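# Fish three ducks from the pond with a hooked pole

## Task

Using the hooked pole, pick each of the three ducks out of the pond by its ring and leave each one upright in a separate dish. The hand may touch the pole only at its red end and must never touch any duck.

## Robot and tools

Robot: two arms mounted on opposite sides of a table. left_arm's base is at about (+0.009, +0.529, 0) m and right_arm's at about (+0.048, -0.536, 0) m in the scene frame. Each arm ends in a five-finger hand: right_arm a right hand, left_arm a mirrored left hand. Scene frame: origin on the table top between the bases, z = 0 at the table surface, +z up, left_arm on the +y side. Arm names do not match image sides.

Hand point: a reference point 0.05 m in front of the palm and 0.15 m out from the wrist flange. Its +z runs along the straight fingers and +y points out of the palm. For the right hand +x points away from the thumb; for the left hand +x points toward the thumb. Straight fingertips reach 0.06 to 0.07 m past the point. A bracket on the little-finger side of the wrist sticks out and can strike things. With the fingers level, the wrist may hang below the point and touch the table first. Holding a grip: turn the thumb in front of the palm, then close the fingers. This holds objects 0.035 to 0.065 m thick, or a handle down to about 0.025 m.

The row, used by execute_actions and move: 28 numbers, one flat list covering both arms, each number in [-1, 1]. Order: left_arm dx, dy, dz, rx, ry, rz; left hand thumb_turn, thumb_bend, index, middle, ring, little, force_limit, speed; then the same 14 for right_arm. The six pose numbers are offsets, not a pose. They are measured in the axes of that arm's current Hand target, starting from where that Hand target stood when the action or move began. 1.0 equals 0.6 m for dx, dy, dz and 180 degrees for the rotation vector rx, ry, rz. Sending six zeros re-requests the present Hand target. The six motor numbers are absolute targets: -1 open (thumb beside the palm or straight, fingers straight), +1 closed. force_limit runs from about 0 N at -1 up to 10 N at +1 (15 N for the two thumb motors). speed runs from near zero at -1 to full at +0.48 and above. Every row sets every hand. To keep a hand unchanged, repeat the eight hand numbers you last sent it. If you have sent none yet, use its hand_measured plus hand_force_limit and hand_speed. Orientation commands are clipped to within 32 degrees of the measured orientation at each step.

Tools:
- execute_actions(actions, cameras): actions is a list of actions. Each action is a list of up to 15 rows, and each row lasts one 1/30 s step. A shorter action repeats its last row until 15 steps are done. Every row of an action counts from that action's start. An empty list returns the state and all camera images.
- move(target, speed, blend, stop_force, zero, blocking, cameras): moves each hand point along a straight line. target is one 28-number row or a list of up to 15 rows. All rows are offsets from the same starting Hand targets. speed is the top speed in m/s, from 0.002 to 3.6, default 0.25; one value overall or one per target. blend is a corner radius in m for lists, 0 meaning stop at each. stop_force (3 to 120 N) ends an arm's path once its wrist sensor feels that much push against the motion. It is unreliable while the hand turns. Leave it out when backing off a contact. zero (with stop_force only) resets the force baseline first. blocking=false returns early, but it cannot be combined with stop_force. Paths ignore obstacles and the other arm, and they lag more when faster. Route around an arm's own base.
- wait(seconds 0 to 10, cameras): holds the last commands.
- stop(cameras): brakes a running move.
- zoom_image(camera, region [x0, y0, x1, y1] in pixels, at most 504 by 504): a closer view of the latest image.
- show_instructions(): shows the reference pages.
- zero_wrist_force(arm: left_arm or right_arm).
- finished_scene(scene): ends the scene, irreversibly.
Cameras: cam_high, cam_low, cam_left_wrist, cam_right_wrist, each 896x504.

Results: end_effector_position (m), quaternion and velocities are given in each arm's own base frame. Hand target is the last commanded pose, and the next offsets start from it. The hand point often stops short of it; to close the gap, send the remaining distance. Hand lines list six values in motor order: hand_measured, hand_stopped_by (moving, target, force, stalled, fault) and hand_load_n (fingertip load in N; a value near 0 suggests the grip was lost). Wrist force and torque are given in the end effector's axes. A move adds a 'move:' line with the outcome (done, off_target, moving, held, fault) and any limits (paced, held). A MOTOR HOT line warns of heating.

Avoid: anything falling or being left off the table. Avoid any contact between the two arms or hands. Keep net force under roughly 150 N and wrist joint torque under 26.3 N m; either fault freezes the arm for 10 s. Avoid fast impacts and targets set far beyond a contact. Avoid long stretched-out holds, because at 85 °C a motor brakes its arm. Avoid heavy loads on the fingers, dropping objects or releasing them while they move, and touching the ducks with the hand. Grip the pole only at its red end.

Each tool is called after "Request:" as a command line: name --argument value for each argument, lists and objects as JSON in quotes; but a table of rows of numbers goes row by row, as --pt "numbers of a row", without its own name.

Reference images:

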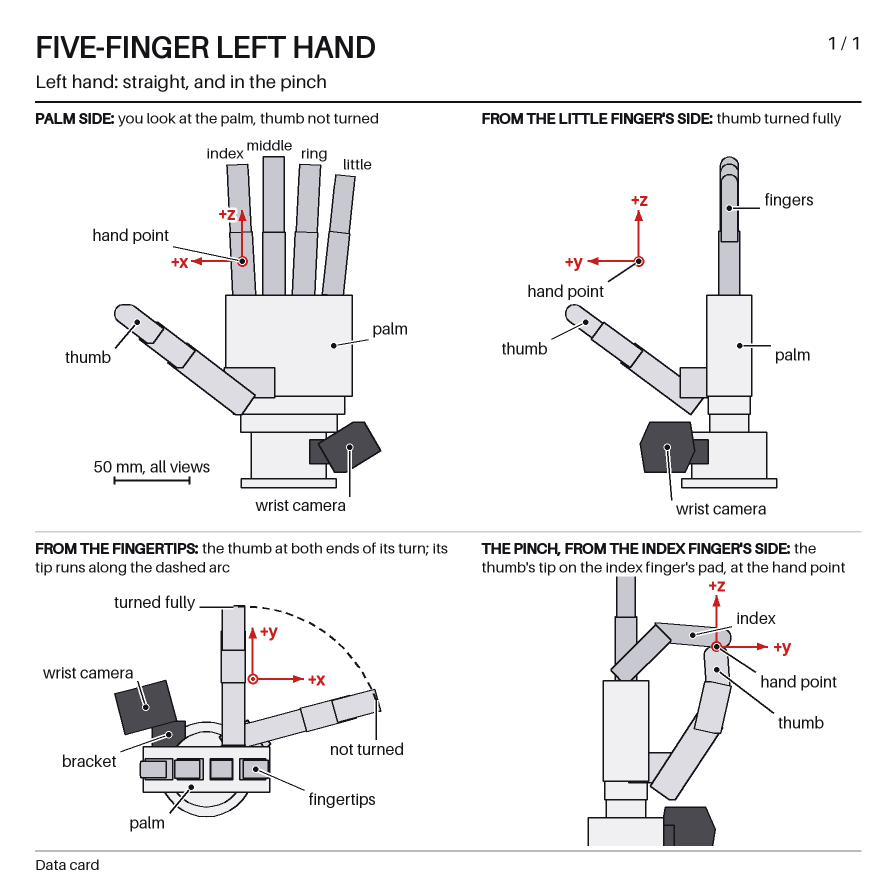

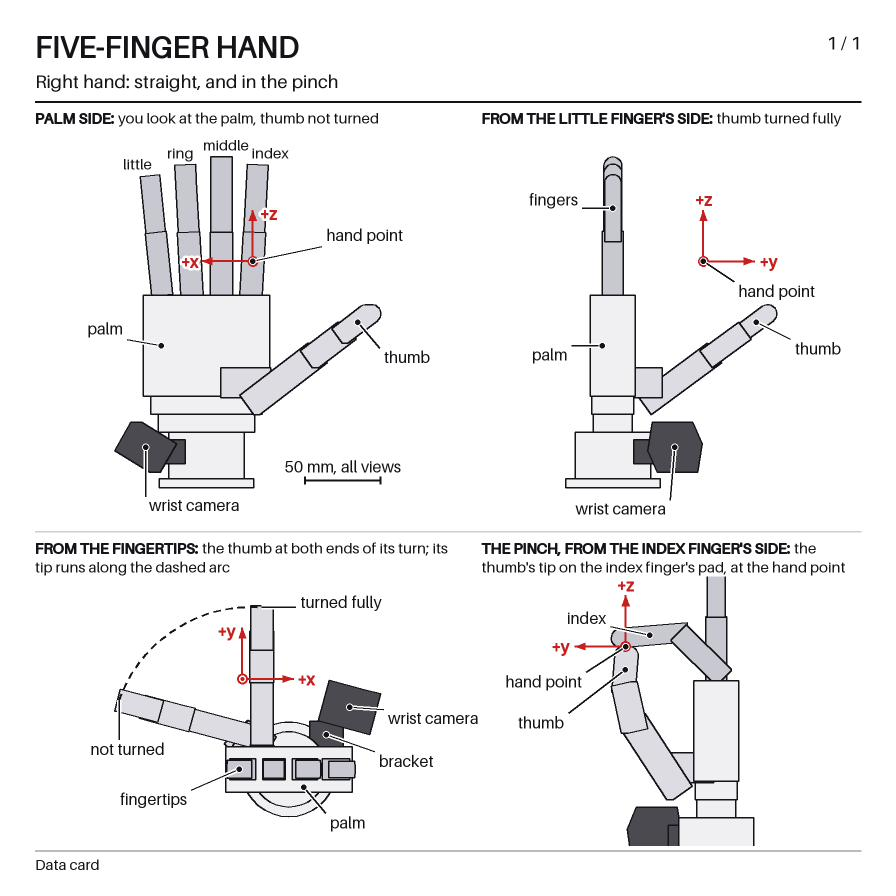

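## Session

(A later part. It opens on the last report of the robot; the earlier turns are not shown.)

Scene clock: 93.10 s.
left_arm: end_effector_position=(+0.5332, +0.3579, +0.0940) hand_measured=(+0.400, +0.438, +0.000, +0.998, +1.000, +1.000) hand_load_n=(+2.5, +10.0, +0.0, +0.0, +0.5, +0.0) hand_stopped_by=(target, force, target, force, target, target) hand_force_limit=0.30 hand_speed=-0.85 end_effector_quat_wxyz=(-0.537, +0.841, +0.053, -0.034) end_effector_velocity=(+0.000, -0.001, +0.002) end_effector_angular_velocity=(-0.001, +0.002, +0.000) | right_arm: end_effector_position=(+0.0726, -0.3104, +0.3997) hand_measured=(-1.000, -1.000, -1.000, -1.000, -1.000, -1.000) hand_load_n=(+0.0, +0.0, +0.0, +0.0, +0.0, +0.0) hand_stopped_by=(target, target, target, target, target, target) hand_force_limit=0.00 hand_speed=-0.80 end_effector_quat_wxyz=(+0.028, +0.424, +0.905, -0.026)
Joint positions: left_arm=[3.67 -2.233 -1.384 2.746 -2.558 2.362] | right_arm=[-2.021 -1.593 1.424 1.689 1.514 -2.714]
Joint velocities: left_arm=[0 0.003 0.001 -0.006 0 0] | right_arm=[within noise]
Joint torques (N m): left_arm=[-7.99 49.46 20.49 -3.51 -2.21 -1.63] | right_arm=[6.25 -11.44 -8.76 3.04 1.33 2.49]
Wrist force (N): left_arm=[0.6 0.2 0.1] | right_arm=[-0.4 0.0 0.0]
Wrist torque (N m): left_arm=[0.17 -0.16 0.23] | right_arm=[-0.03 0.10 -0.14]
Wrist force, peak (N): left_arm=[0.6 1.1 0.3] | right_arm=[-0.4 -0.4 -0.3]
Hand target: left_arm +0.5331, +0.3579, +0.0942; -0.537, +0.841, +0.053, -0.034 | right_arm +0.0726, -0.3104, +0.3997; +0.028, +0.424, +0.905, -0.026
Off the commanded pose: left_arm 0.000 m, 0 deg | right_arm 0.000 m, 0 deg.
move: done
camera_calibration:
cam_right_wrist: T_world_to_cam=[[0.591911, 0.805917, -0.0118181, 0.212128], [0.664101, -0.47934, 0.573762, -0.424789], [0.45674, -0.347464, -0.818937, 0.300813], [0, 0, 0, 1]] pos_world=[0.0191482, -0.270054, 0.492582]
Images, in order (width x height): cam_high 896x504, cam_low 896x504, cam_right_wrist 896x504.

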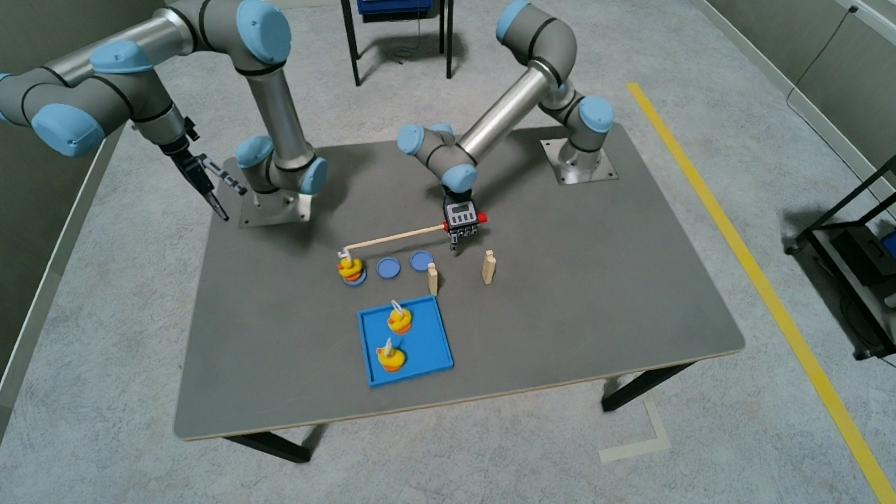

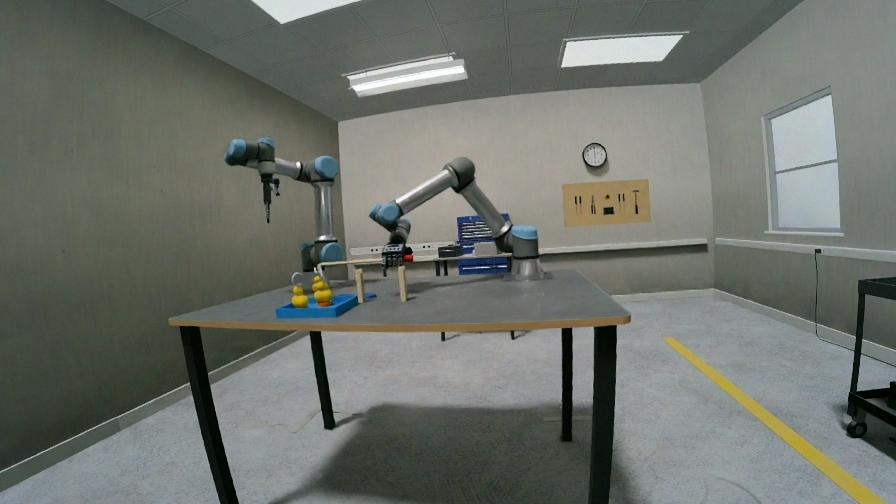

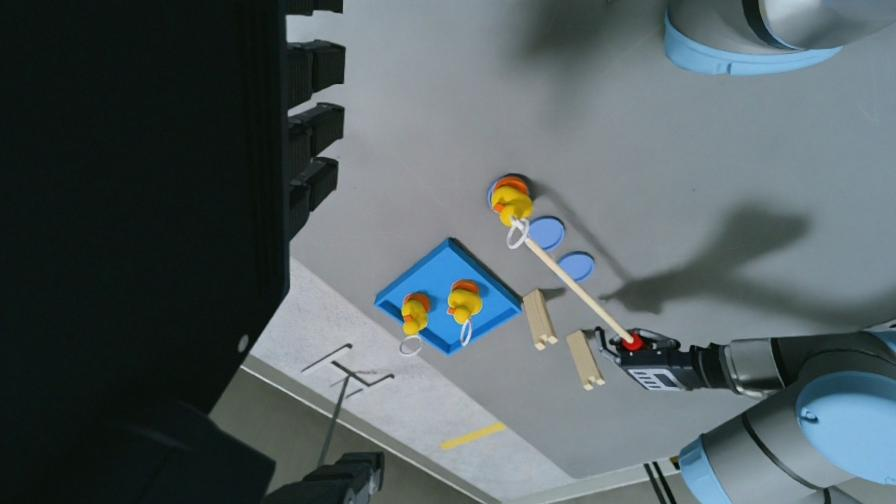

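Request:
move --target '[0.0017, 0.0005, 0.0148, 0, 0, 0, 0.4, 0.95, 0.0, 1, 1, 1, 0.3, -0.85, 0, 0, 0, 0, 0, 0, -1, -1, -1, -1, -1, -1, 0, -0.8]' --speed 0.03 --cameras '["cam_right_wrist", "cam_low", "cam_high"]'

Request:
zoom_image --camera "cam_right_wrist" --region '[480, 170, 550, 255]'

Request:
zoom_image --camera "cam_high" --region '[330, 240, 375, 295]'

Request:
zoom_image --camera "cam_low" --region '[295, 255, 345, 305]'

Scene clock: 96.83 s.
left_arm: end_effector_position=(+0.5332, +0.3660, +0.0901) hand_measured=(+0.400, +0.438, +0.000, +0.998, +1.000, +1.000) hand_load_n=(+2.0, +10.0, +0.0, +0.0, +0.0, +0.0) hand_stopped_by=(target, force, target, force, target, target) hand_force_limit=0.30 hand_speed=-0.85 end_effector_quat_wxyz=(-0.537, +0.841, +0.053, -0.034) | right_arm: end_effector_position=(+0.0726, -0.3104, +0.3997) hand_measured=(-1.000, -1.000, -1.000, -1.000, -1.000, -1.000) hand_load_n=(+0.0, +0.0, +0.0, +0.0, +0.0, +0.0) hand_stopped_by=(target, target, target, target, target, target) hand_force_limit=0.00 hand_speed=-0.80 end_effector_quat_wxyz=(+0.028, +0.424, +0.905, -0.026)
Joint positions: left_arm=[3.683 -2.239 -1.381 2.764 -2.549 2.38] | right_arm=[-2.021 -1.593 1.424 1.689 1.514 -2.714]
Joint torques (N m): left_arm=[-8.78 44.27 17.44 -2.97 -1.62 -1.78] | right_arm=[6.03 -11.16 -8.66 2.94 1.28 2.56]
Wrist force (N): left_arm=[0.7 0.1 0.1] | right_arm=[-0.3 -0.2 -0.1]
Wrist torque (N m): left_arm=[0.15 -0.17 0.03] | right_arm=[-0.05 0.09 -0.14]
Wrist force, peak (N): left_arm=[0.5 0.7 0.1] | right_arm=[-0.3 -0.4 -0.3]
Hand target: left_arm +0.5332, +0.3659, +0.0902; -0.537, +0.841, +0.053, -0.034 | right_arm +0.0726, -0.3104, +0.3997; +0.028, +0.424, +0.905, -0.026
Off the commanded pose: left_arm 0.000 m, 0 deg | right_arm 0.000 m, 0 deg.
move: done
camera_calibration:
cam_right_wrist: T_world_to_cam=[[0.591911, 0.805917, -0.0118181, 0.212128], [0.664101, -0.47934, 0.573762, -0.424789], [0.45674, -0.347464, -0.818937, 0.300813], [0, 0, 0, 1]] pos_world=[0.0191482, -0.270054, 0.492582]
Images, in order (width x height): cam_high 896x504, cam_low 896x504, cam_right_wrist 896x504.

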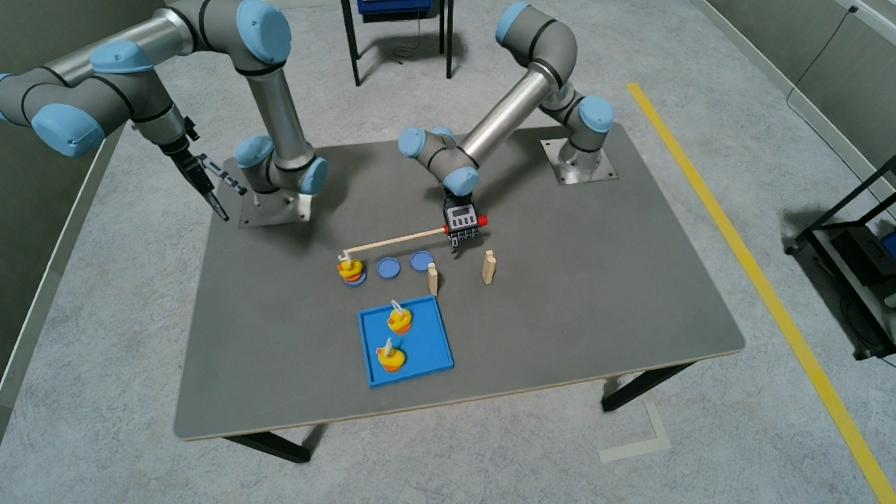

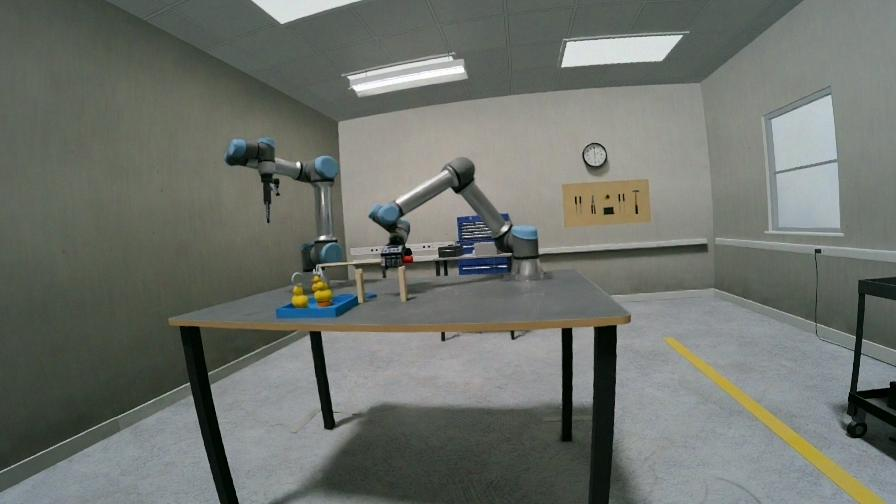

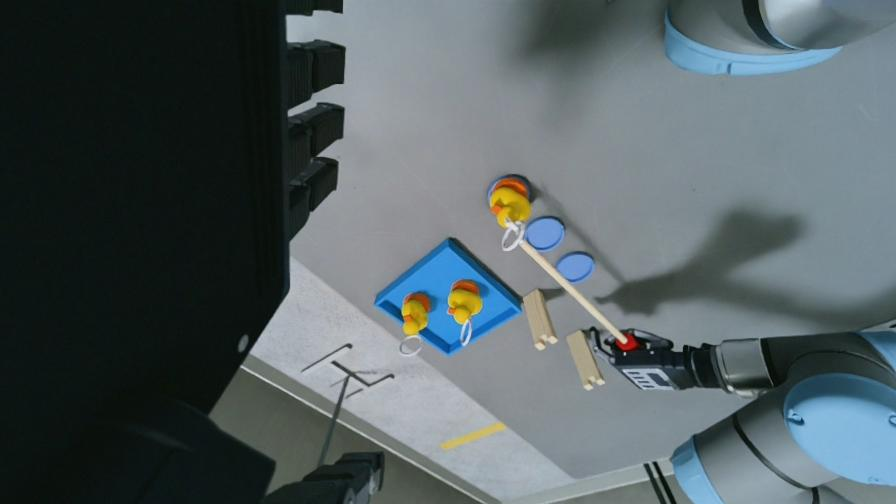

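Scaled by 5.929.

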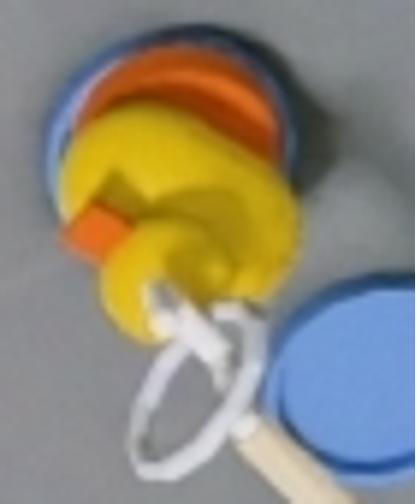

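Scaled by 9.164.

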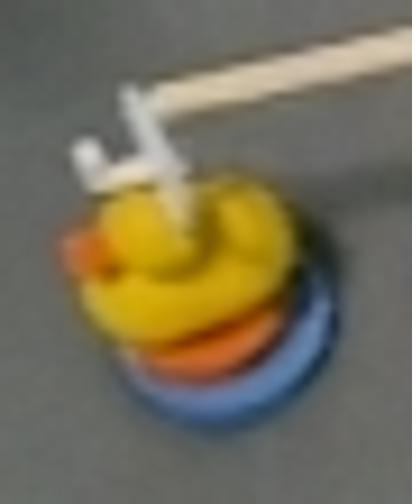

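Scaled by 10.080.

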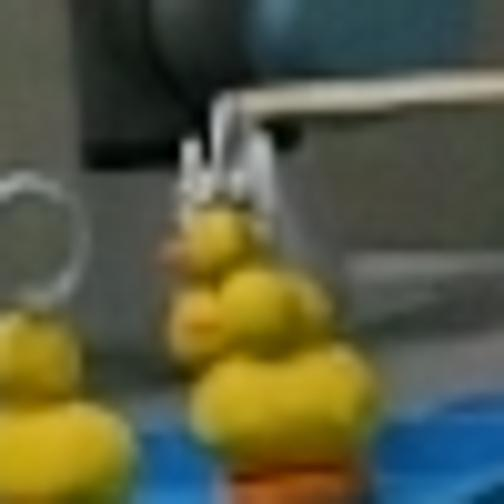

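Request:
move --target '[0, -0.0181, -0.0084, 0, 0, 0, 0.4, 0.95, 0.0, 1, 1, 1, 0.3, -0.85, 0, 0, 0, 0, 0, 0, -1, -1, -1, -1, -1, -1, 0, -0.8]' --speed 0.03 --cameras '["cam_right_wrist", "cam_low", "cam_high"]'

Request:
zoom_image --camera "cam_right_wrist" --region '[480, 170, 550, 255]'

Request:
zoom_image --camera "cam_high" --region '[330, 240, 375, 295]'

Request:
zoom_image --camera "cam_low" --region '[295, 255, 345, 305]'

Scene clock: 99.43 s.
left_arm: end_effector_position=(+0.5332, +0.3659, +0.1024) hand_measured=(+0.400, +0.438, +0.000, +0.998, +1.000, +1.000) hand_load_n=(+2.0, +10.0, +0.0, +0.0, +0.0, +0.5) hand_stopped_by=(target, force, target, force, target, target) hand_force_limit=0.30 hand_speed=-0.85 end_effector_quat_wxyz=(-0.537, +0.841, +0.053, -0.034) | right_arm: end_effector_position=(+0.0726, -0.3104, +0.3997) hand_measured=(-1.000, -1.000, -1.000, -1.000, -1.000, -1.000) hand_load_n=(+0.0, +0.0, +0.0, +0.0, +0.0, +0.0) hand_stopped_by=(target, target, target, target, target, target) hand_force_limit=0.00 hand_speed=-0.80 end_effector_quat_wxyz=(+0.028, +0.424, +0.905, -0.026)
Joint positions: left_arm=[3.683 -2.225 -1.37 2.739 -2.55 2.38] | right_arm=[-2.021 -1.593 1.424 1.689 1.514 -2.714]
Joint torques (N m): left_arm=[-9.12 31.15 12.56 1.45 -2.11 -0.68] | right_arm=[6.58 -11.02 -8.8 2.85 1.24 2.54]
Wrist force (N): left_arm=[0.6 0.2 0.1] | right_arm=[-0.3 -0.3 0.0]
Wrist torque (N m): left_arm=[0.17 -0.16 0.08] | right_arm=[-0.07 0.09 -0.14]
Wrist force, peak (N): left_arm=[0.2 0.8 0.5] | right_arm=[-0.3 -0.2 -0.3]
Hand target: left_arm +0.5332, +0.3659, +0.1022; -0.537, +0.841, +0.053, -0.034 | right_arm +0.0726, -0.3104, +0.3997; +0.028, +0.424, +0.905, -0.026
Off the commanded pose: left_arm 0.000 m, 0 deg | right_arm 0.000 m, 0 deg.
move: done
camera_calibration:
cam_right_wrist: T_world_to_cam=[[0.591911, 0.805917, -0.0118181, 0.212128], [0.664101, -0.47934, 0.573762, -0.424789], [0.45674, -0.347464, -0.818937, 0.300813], [0, 0, 0, 1]] pos_world=[0.0191482, -0.270054, 0.492582]
Images, in order (width x height): cam_high 896x504, cam_low 896x504, cam_right_wrist 896x504.

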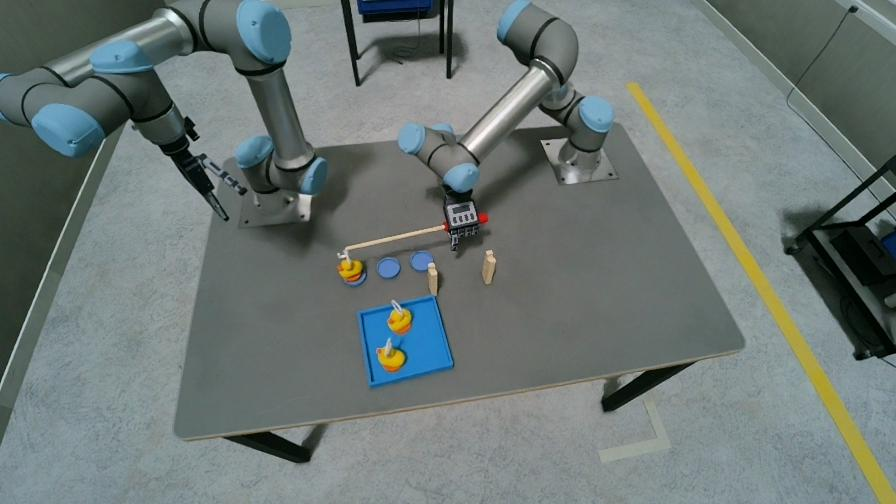

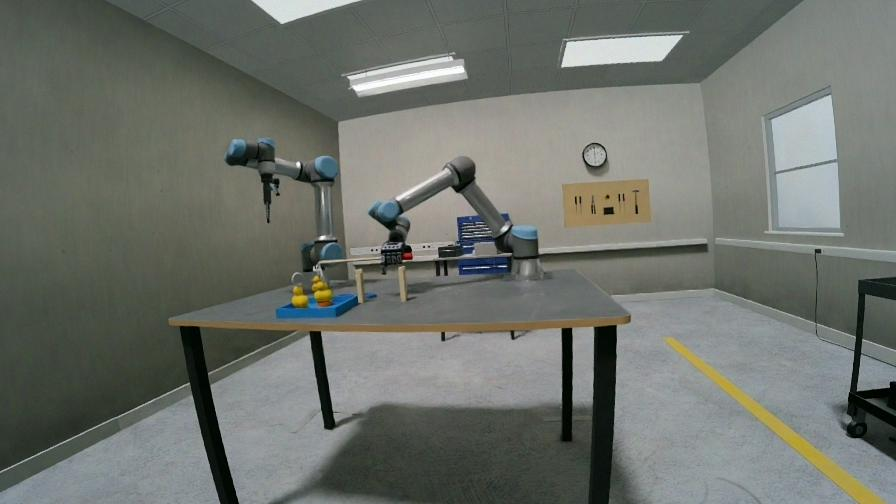

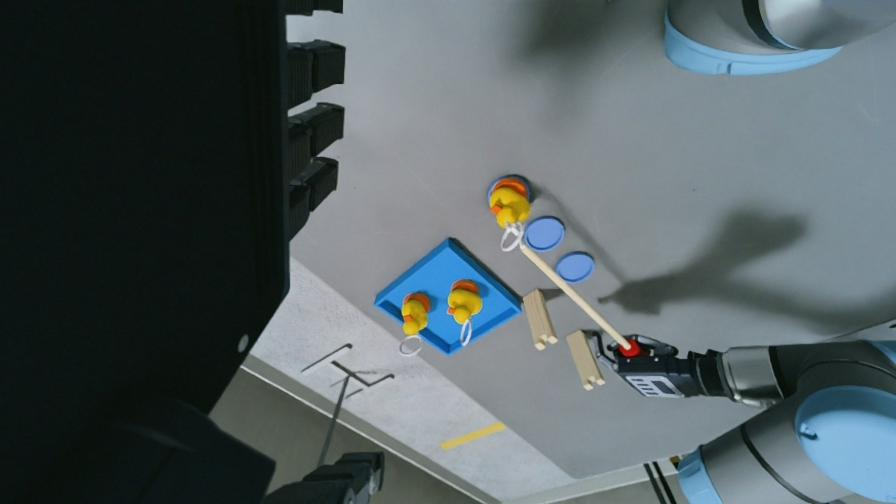

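Scaled by 5.929.

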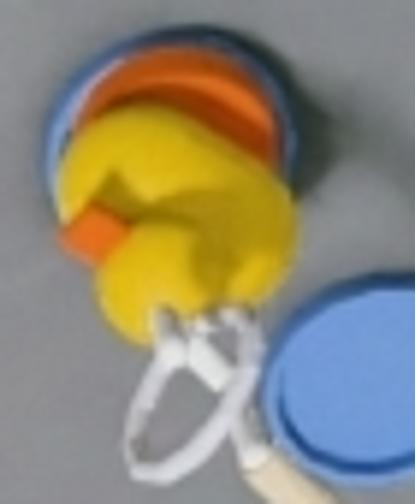

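Scaled by 9.164.

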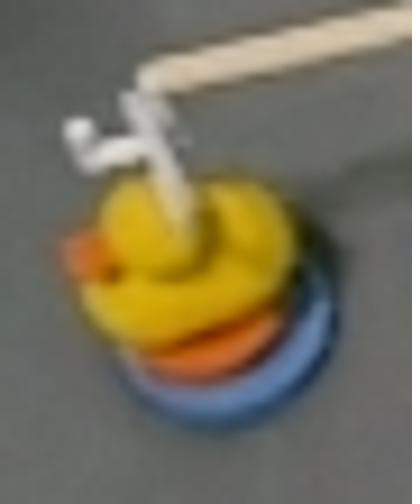

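Scaled by 10.080.

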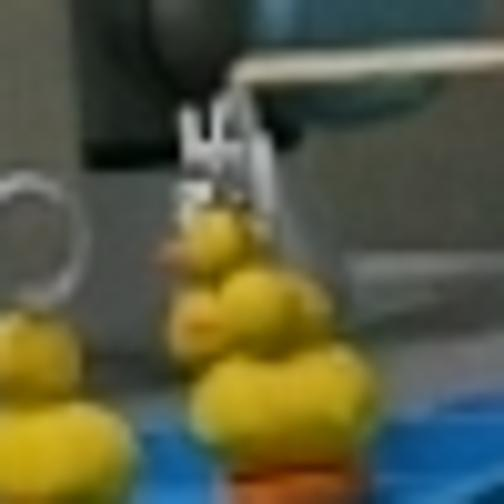

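Request:
move --target '[0.0012, 0.0007, 0.0103, 0, 0, 0, 0.4, 0.95, 0.0, 1, 1, 1, 0.3, -0.85, 0, 0, 0, 0, 0, 0, -1, -1, -1, -1, -1, -1, 0, -0.8]' --speed 0.03 --cameras '["cam_right_wrist", "cam_low", "cam_high"]'

Request:
zoom_image --camera "cam_right_wrist" --region '[495, 210, 535, 260]'

Request:
zoom_image --camera "cam_high" --region '[330, 240, 375, 295]'

Request:
zoom_image --camera "cam_low" --region '[305, 255, 335, 285]'

Scene clock: 101.10 s.
left_arm: end_effector_position=(+0.5332, +0.3715, +0.0991) hand_measured=(+0.400, +0.438, +0.000, +0.998, +1.000, +1.000) hand_load_n=(+2.5, +10.0, +0.0, +0.0, +0.0, +0.0) hand_stopped_by=(target, force, target, force, target, target) hand_force_limit=0.30 hand_speed=-0.85 end_effector_quat_wxyz=(-0.537, +0.841, +0.053, -0.034) | right_arm: end_effector_position=(+0.0726, -0.3104, +0.3997) hand_measured=(-1.000, -1.000, -1.000, -1.000, -1.000, -1.000) hand_load_n=(+0.0, +0.0, +0.0, +0.0, +0.0, +0.0) hand_stopped_by=(target, target, target, target, target, target) hand_force_limit=0.00 hand_speed=-0.80 end_effector_quat_wxyz=(+0.028, +0.424, +0.905, -0.026)
Joint positions: left_arm=[3.692 -2.23 -1.368 2.752 -2.544 2.392] | right_arm=[-2.021 -1.593 1.424 1.689 1.514 -2.714]
Joint torques (N m): left_arm=[-4.49 40.01 20.18 -1.31 -0.48 0.48] | right_arm=[6.58 -10.54 -9.39 2.94 1.3 2.54]
Wrist force (N): left_arm=[0.3 0.3 0.3] | right_arm=[-0.3 -0.4 0.1]
Wrist torque (N m): left_arm=[0.16 -0.13 0.01] | right_arm=[-0.09 0.08 -0.15]
Wrist force, peak (N): left_arm=[0.8 0.2 0.0] | right_arm=[-0.3 -0.4 0.1]
Hand target: left_arm +0.5332, +0.3713, +0.0992; -0.537, +0.841, +0.053, -0.034 | right_arm +0.0726, -0.3104, +0.3997; +0.028, +0.424, +0.905, -0.026
Off the commanded pose: left_arm 0.000 m, 0 deg | right_arm 0.000 m, 0 deg.
move: done
camera_calibration:
cam_right_wrist: T_world_to_cam=[[0.591911, 0.805917, -0.0118181, 0.212128], [0.664101, -0.47934, 0.573762, -0.424789], [0.45674, -0.347464, -0.818937, 0.300813], [0, 0, 0, 1]] pos_world=[0.0191482, -0.270054, 0.492582]
Images, in order (width x height): cam_high 896x504, cam_low 896x504, cam_right_wrist 896x504.

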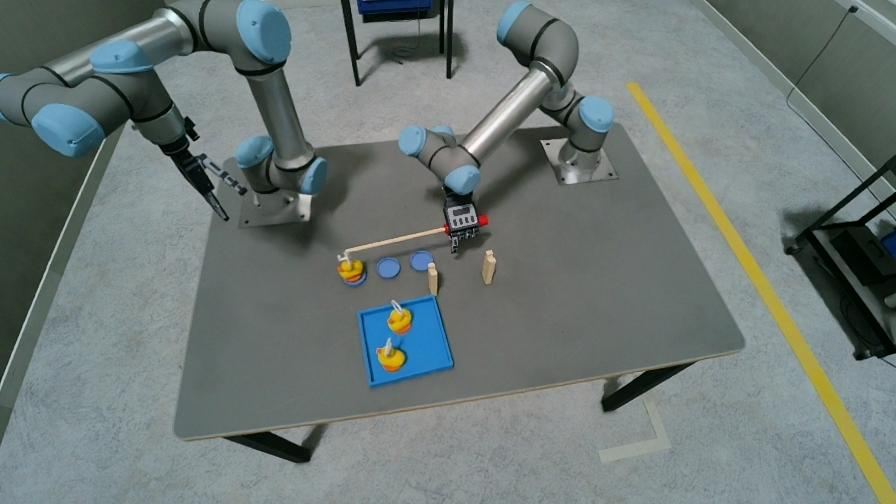

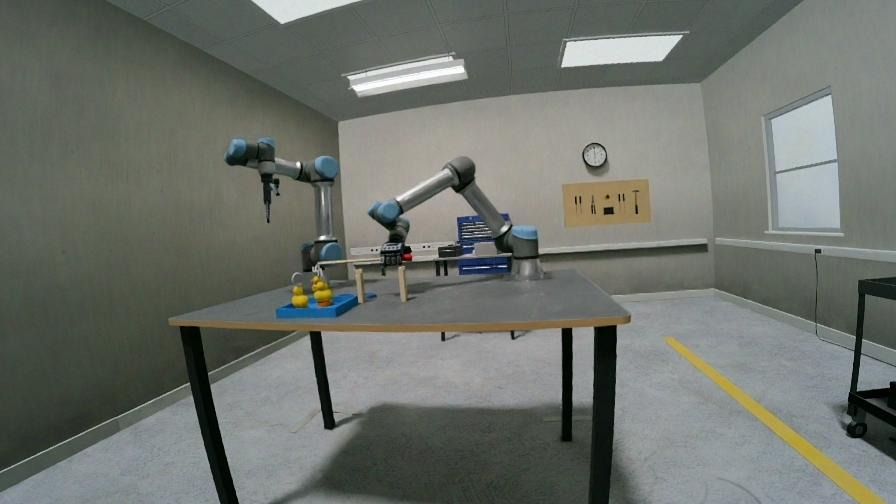

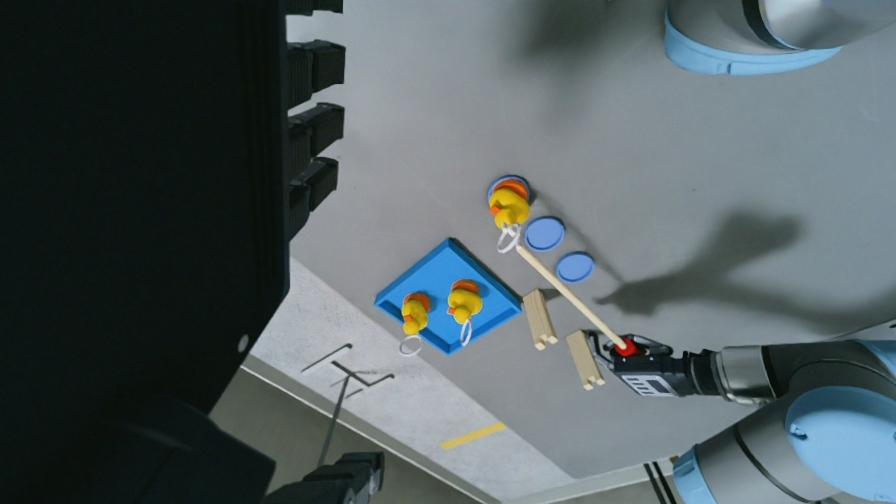

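Scaled by 10.080.

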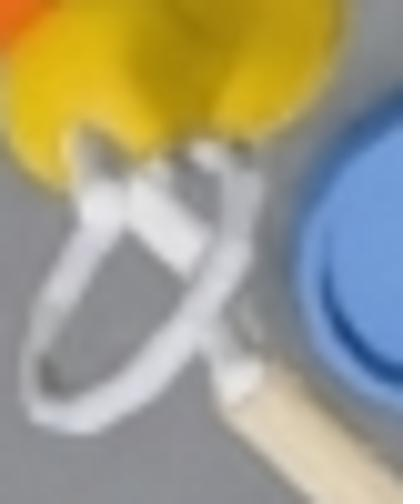

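Scaled by 9.164.

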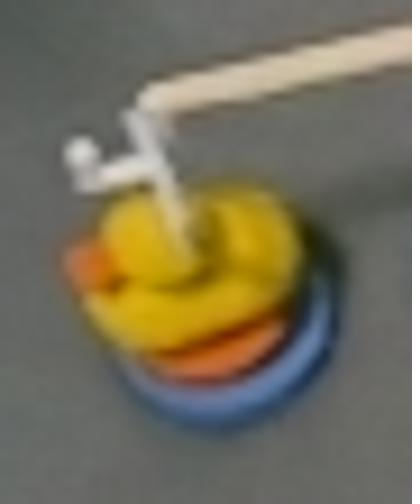

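Scaled by 16.800.

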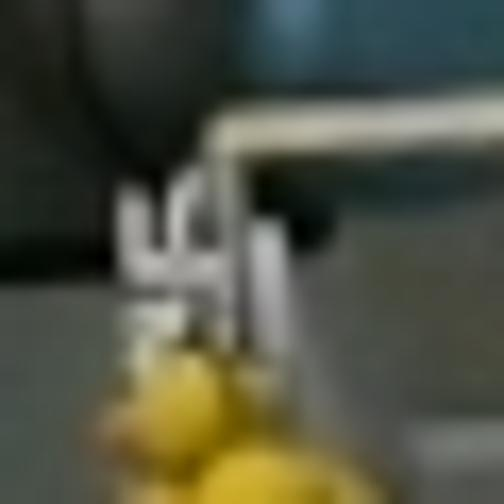

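Request:
move --target '[0, -0.0635, -0.0294, 0, 0, 0, 0.4, 0.95, 0.0, 1, 1, 1, 0.3, -0.85, 0, 0, 0, 0, 0, 0, -1, -1, -1, -1, -1, -1, 0, -0.8]' --speed 0.03 --cameras '["cam_right_wrist", "cam_low", "cam_high"]'

Request:
zoom_image --camera "cam_right_wrist" --region '[475, 165, 555, 275]'

Request:
zoom_image --camera "cam_high" --region '[330, 230, 375, 295]'

Request:
zoom_image --camera "cam_low" --region '[295, 240, 345, 290]'

Scene clock: 105.73 s.
left_arm: end_effector_position=(+0.5332, +0.3714, +0.1414) hand_measured=(+0.400, +0.438, +0.000, +0.998, +1.000, +1.000) hand_load_n=(+2.0, +10.5, +0.0, +0.0, +0.0, +0.0) hand_stopped_by=(target, force, target, force, target, target) hand_force_limit=0.30 hand_speed=-0.85 end_effector_quat_wxyz=(-0.537, +0.841, +0.053, -0.034) | right_arm: end_effector_position=(+0.0726, -0.3104, +0.3997) hand_measured=(-1.000, -1.000, -1.000, -1.000, -1.000, -1.000) hand_load_n=(+0.0, +0.0, +0.0, +0.0, +0.0, +0.0) hand_stopped_by=(target, target, target, target, target, target) hand_force_limit=0.00 hand_speed=-0.80 end_effector_quat_wxyz=(+0.028, +0.424, +0.905, -0.026)
Joint positions: left_arm=[3.692 -2.19 -1.32 2.663 -2.544 2.392] | right_arm=[-2.021 -1.593 1.424 1.689 1.514 -2.714]
Joint torques (N m): left_arm=[8.2 31.1 12.05 1.14 0.23 1.23] | right_arm=[6.2 -11.31 -8.8 2.81 1.3 2.42]
Wrist force (N): left_arm=[0.7 0.9 0.2] | right_arm=[-0.4 -0.3 0.0]
Wrist torque (N m): left_arm=[0.19 -0.25 0.20] | right_arm=[-0.07 0.10 -0.15]
Wrist force, peak (N): left_arm=[0.7 1.1 0.6] | right_arm=[-0.5 -0.3 -0.3]
Hand target: left_arm +0.5332, +0.3714, +0.1412; -0.537, +0.841, +0.053, -0.034 | right_arm +0.0726, -0.3104, +0.3997; +0.028, +0.424, +0.905, -0.026
Off the commanded pose: left_arm 0.000 m, 0 deg | right_arm 0.000 m, 0 deg.
move: done
camera_calibration:
cam_right_wrist: T_world_to_cam=[[0.591911, 0.805917, -0.0118181, 0.212128], [0.664101, -0.47934, 0.573762, -0.424789], [0.45674, -0.347464, -0.818937, 0.300813], [0, 0, 0, 1]] pos_world=[0.0191482, -0.270054, 0.492582]
Images, in order (width x height): cam_high 896x504, cam_low 896x504, cam_right_wrist 896x504.

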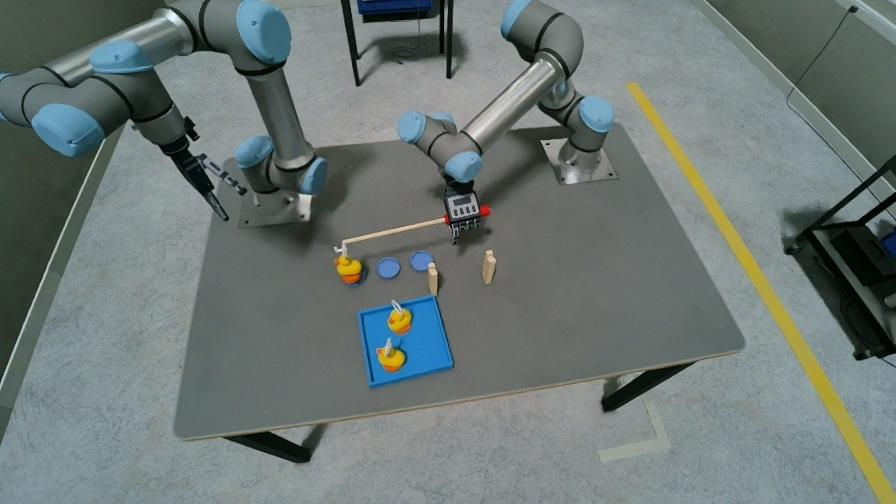

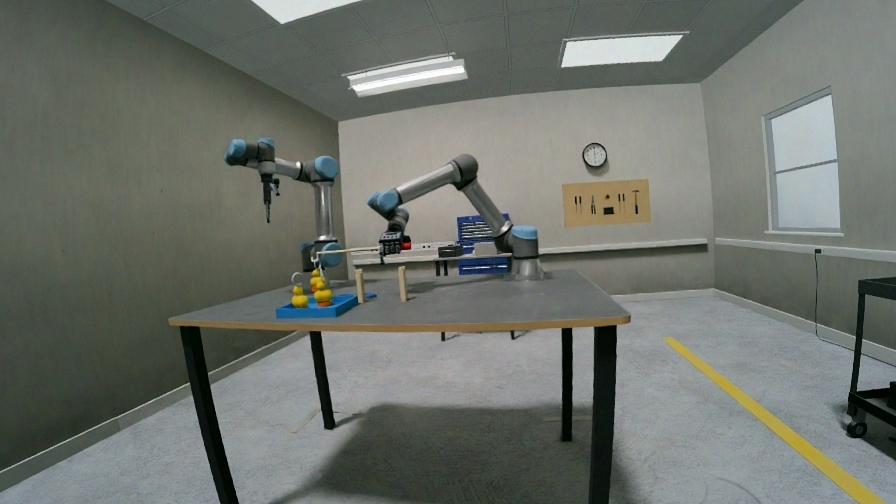

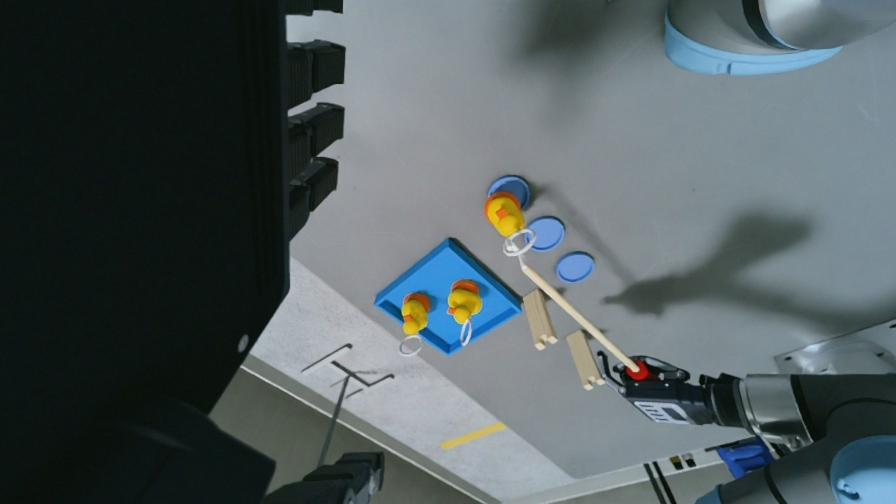

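Scaled by 4.582.

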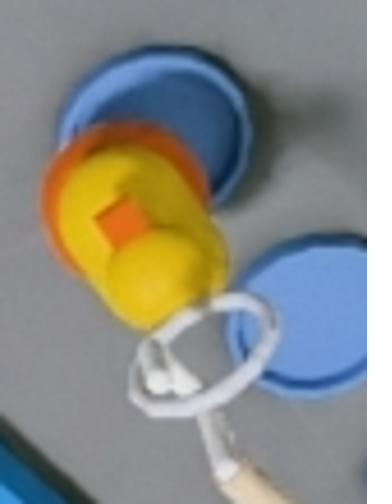

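Scaled by 7.754.

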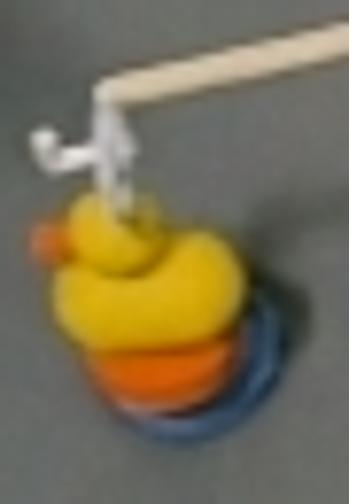

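Scaled by 10.080.

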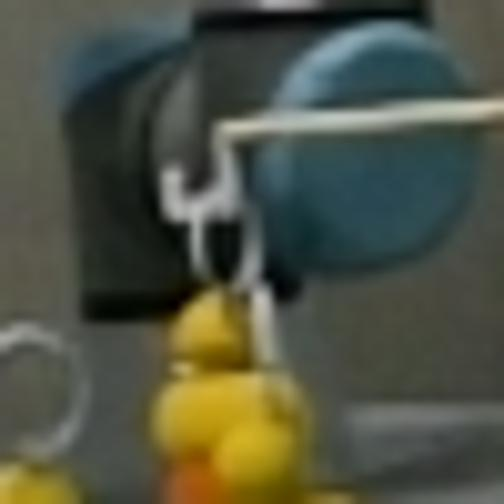

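Request:
execute_actions --actions '[]' --cameras '["cam_left_wrist", "cam_right_wrist"]'

Request:
zoom_image --camera "cam_left_wrist" --region '[300, 384, 480, 504]'

Scene clock: 107.47 s.
left_arm: end_effector_position=(+0.5332, +0.3714, +0.1412) hand_measured=(+0.400, +0.438, +0.000, +0.998, +1.000, +1.000) hand_load_n=(+2.0, +10.5, +0.0, +0.0, +0.0, +0.0) hand_stopped_by=(target, force, target, force, target, target) hand_force_limit=0.30 hand_speed=-0.85 end_effector_quat_wxyz=(-0.537, +0.841, +0.053, -0.034) | right_arm: end_effector_position=(+0.0726, -0.3104, +0.3997) hand_measured=(-1.000, -1.000, -1.000, -1.000, -1.000, -1.000) hand_load_n=(+0.0, +0.0, +0.0, +0.0, +0.0, +0.0) hand_stopped_by=(target, target, target, target, target, target) hand_force_limit=0.00 hand_speed=-0.80 end_effector_quat_wxyz=(+0.028, +0.424, +0.905, -0.026)
Joint positions: left_arm=[3.692 -2.19 -1.32 2.664 -2.544 2.392] | right_arm=[-2.021 -1.593 1.424 1.689 1.514 -2.714]
Joint velocities: within noise
Joint torques (N m): left_arm=[8.38 31.67 11.69 1.28 -0.91 -2.63] | right_arm=[6.4 -11.41 -8.52 2.75 1.22 2.43]
Motor temperatures (°C): left_arm=[38 42 41 48 41 49] | right_arm=[34 35 32 49 37 39]
Wrist force (N): left_arm=[0.4 0.9 0.5] | right_arm=[-0.3 -0.3 0.1]
Wrist torque (N m): left_arm=[0.17 -0.20 0.21] | right_arm=[-0.08 0.08 -0.14]
Wrist force, peak (N): left_arm=[0.8 1.0 0.4] | right_arm=[-0.3 -0.3 -0.2]
Hand target: left_arm +0.5332, +0.3714, +0.1412; -0.537, +0.841, +0.053, -0.034 | right_arm +0.0726, -0.3104, +0.3997; +0.028, +0.424, +0.905, -0.026
Off the commanded pose: left_arm 0.000 m, 0 deg | right_arm 0.000 m, 0 deg.
camera_calibration:
cam_left_wrist: T_world_to_cam=[[0.16914, 0.430594, 0.886556, -0.378589], [0.869959, -0.48798, 0.0710343, -0.301053], [0.463208, 0.759253, -0.457136, -0.34716], [0, 0, 0, 1]] pos_world=[0.486746, 0.279692, 0.198326]
cam_right_wrist: T_world_to_cam=[[0.591911, 0.805917, -0.0118181, 0.212128], [0.664101, -0.47934, 0.573762, -0.424789], [0.45674, -0.347464, -0.818937, 0.300813], [0, 0, 0, 1]] pos_world=[0.0191482, -0.270054, 0.492582]
Images, in order (width x height): cam_left_wrist 896x504, cam_right_wrist 896x504.

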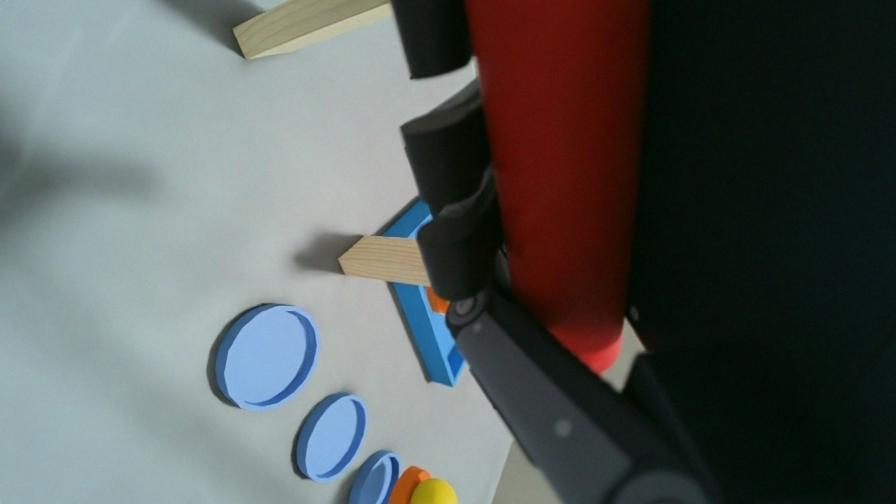

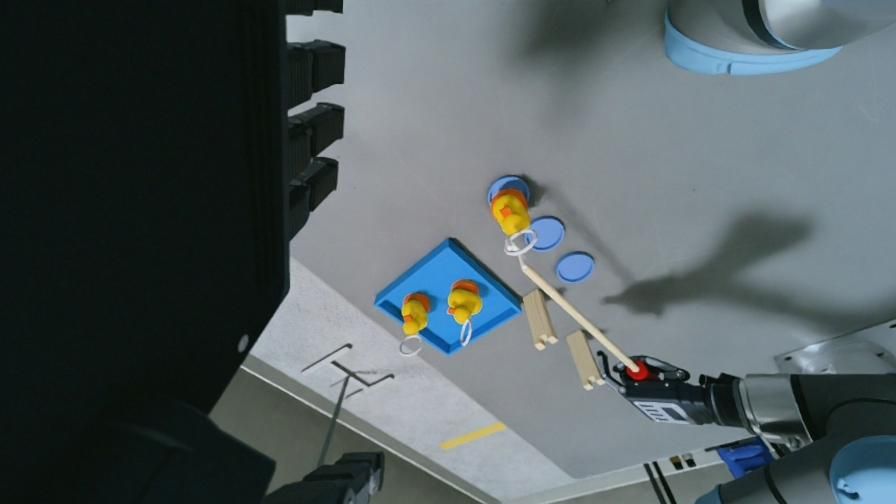

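Scaled by 2.800.

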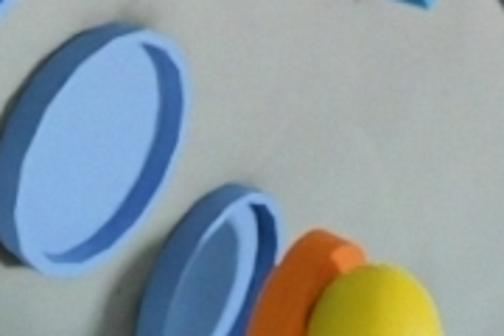

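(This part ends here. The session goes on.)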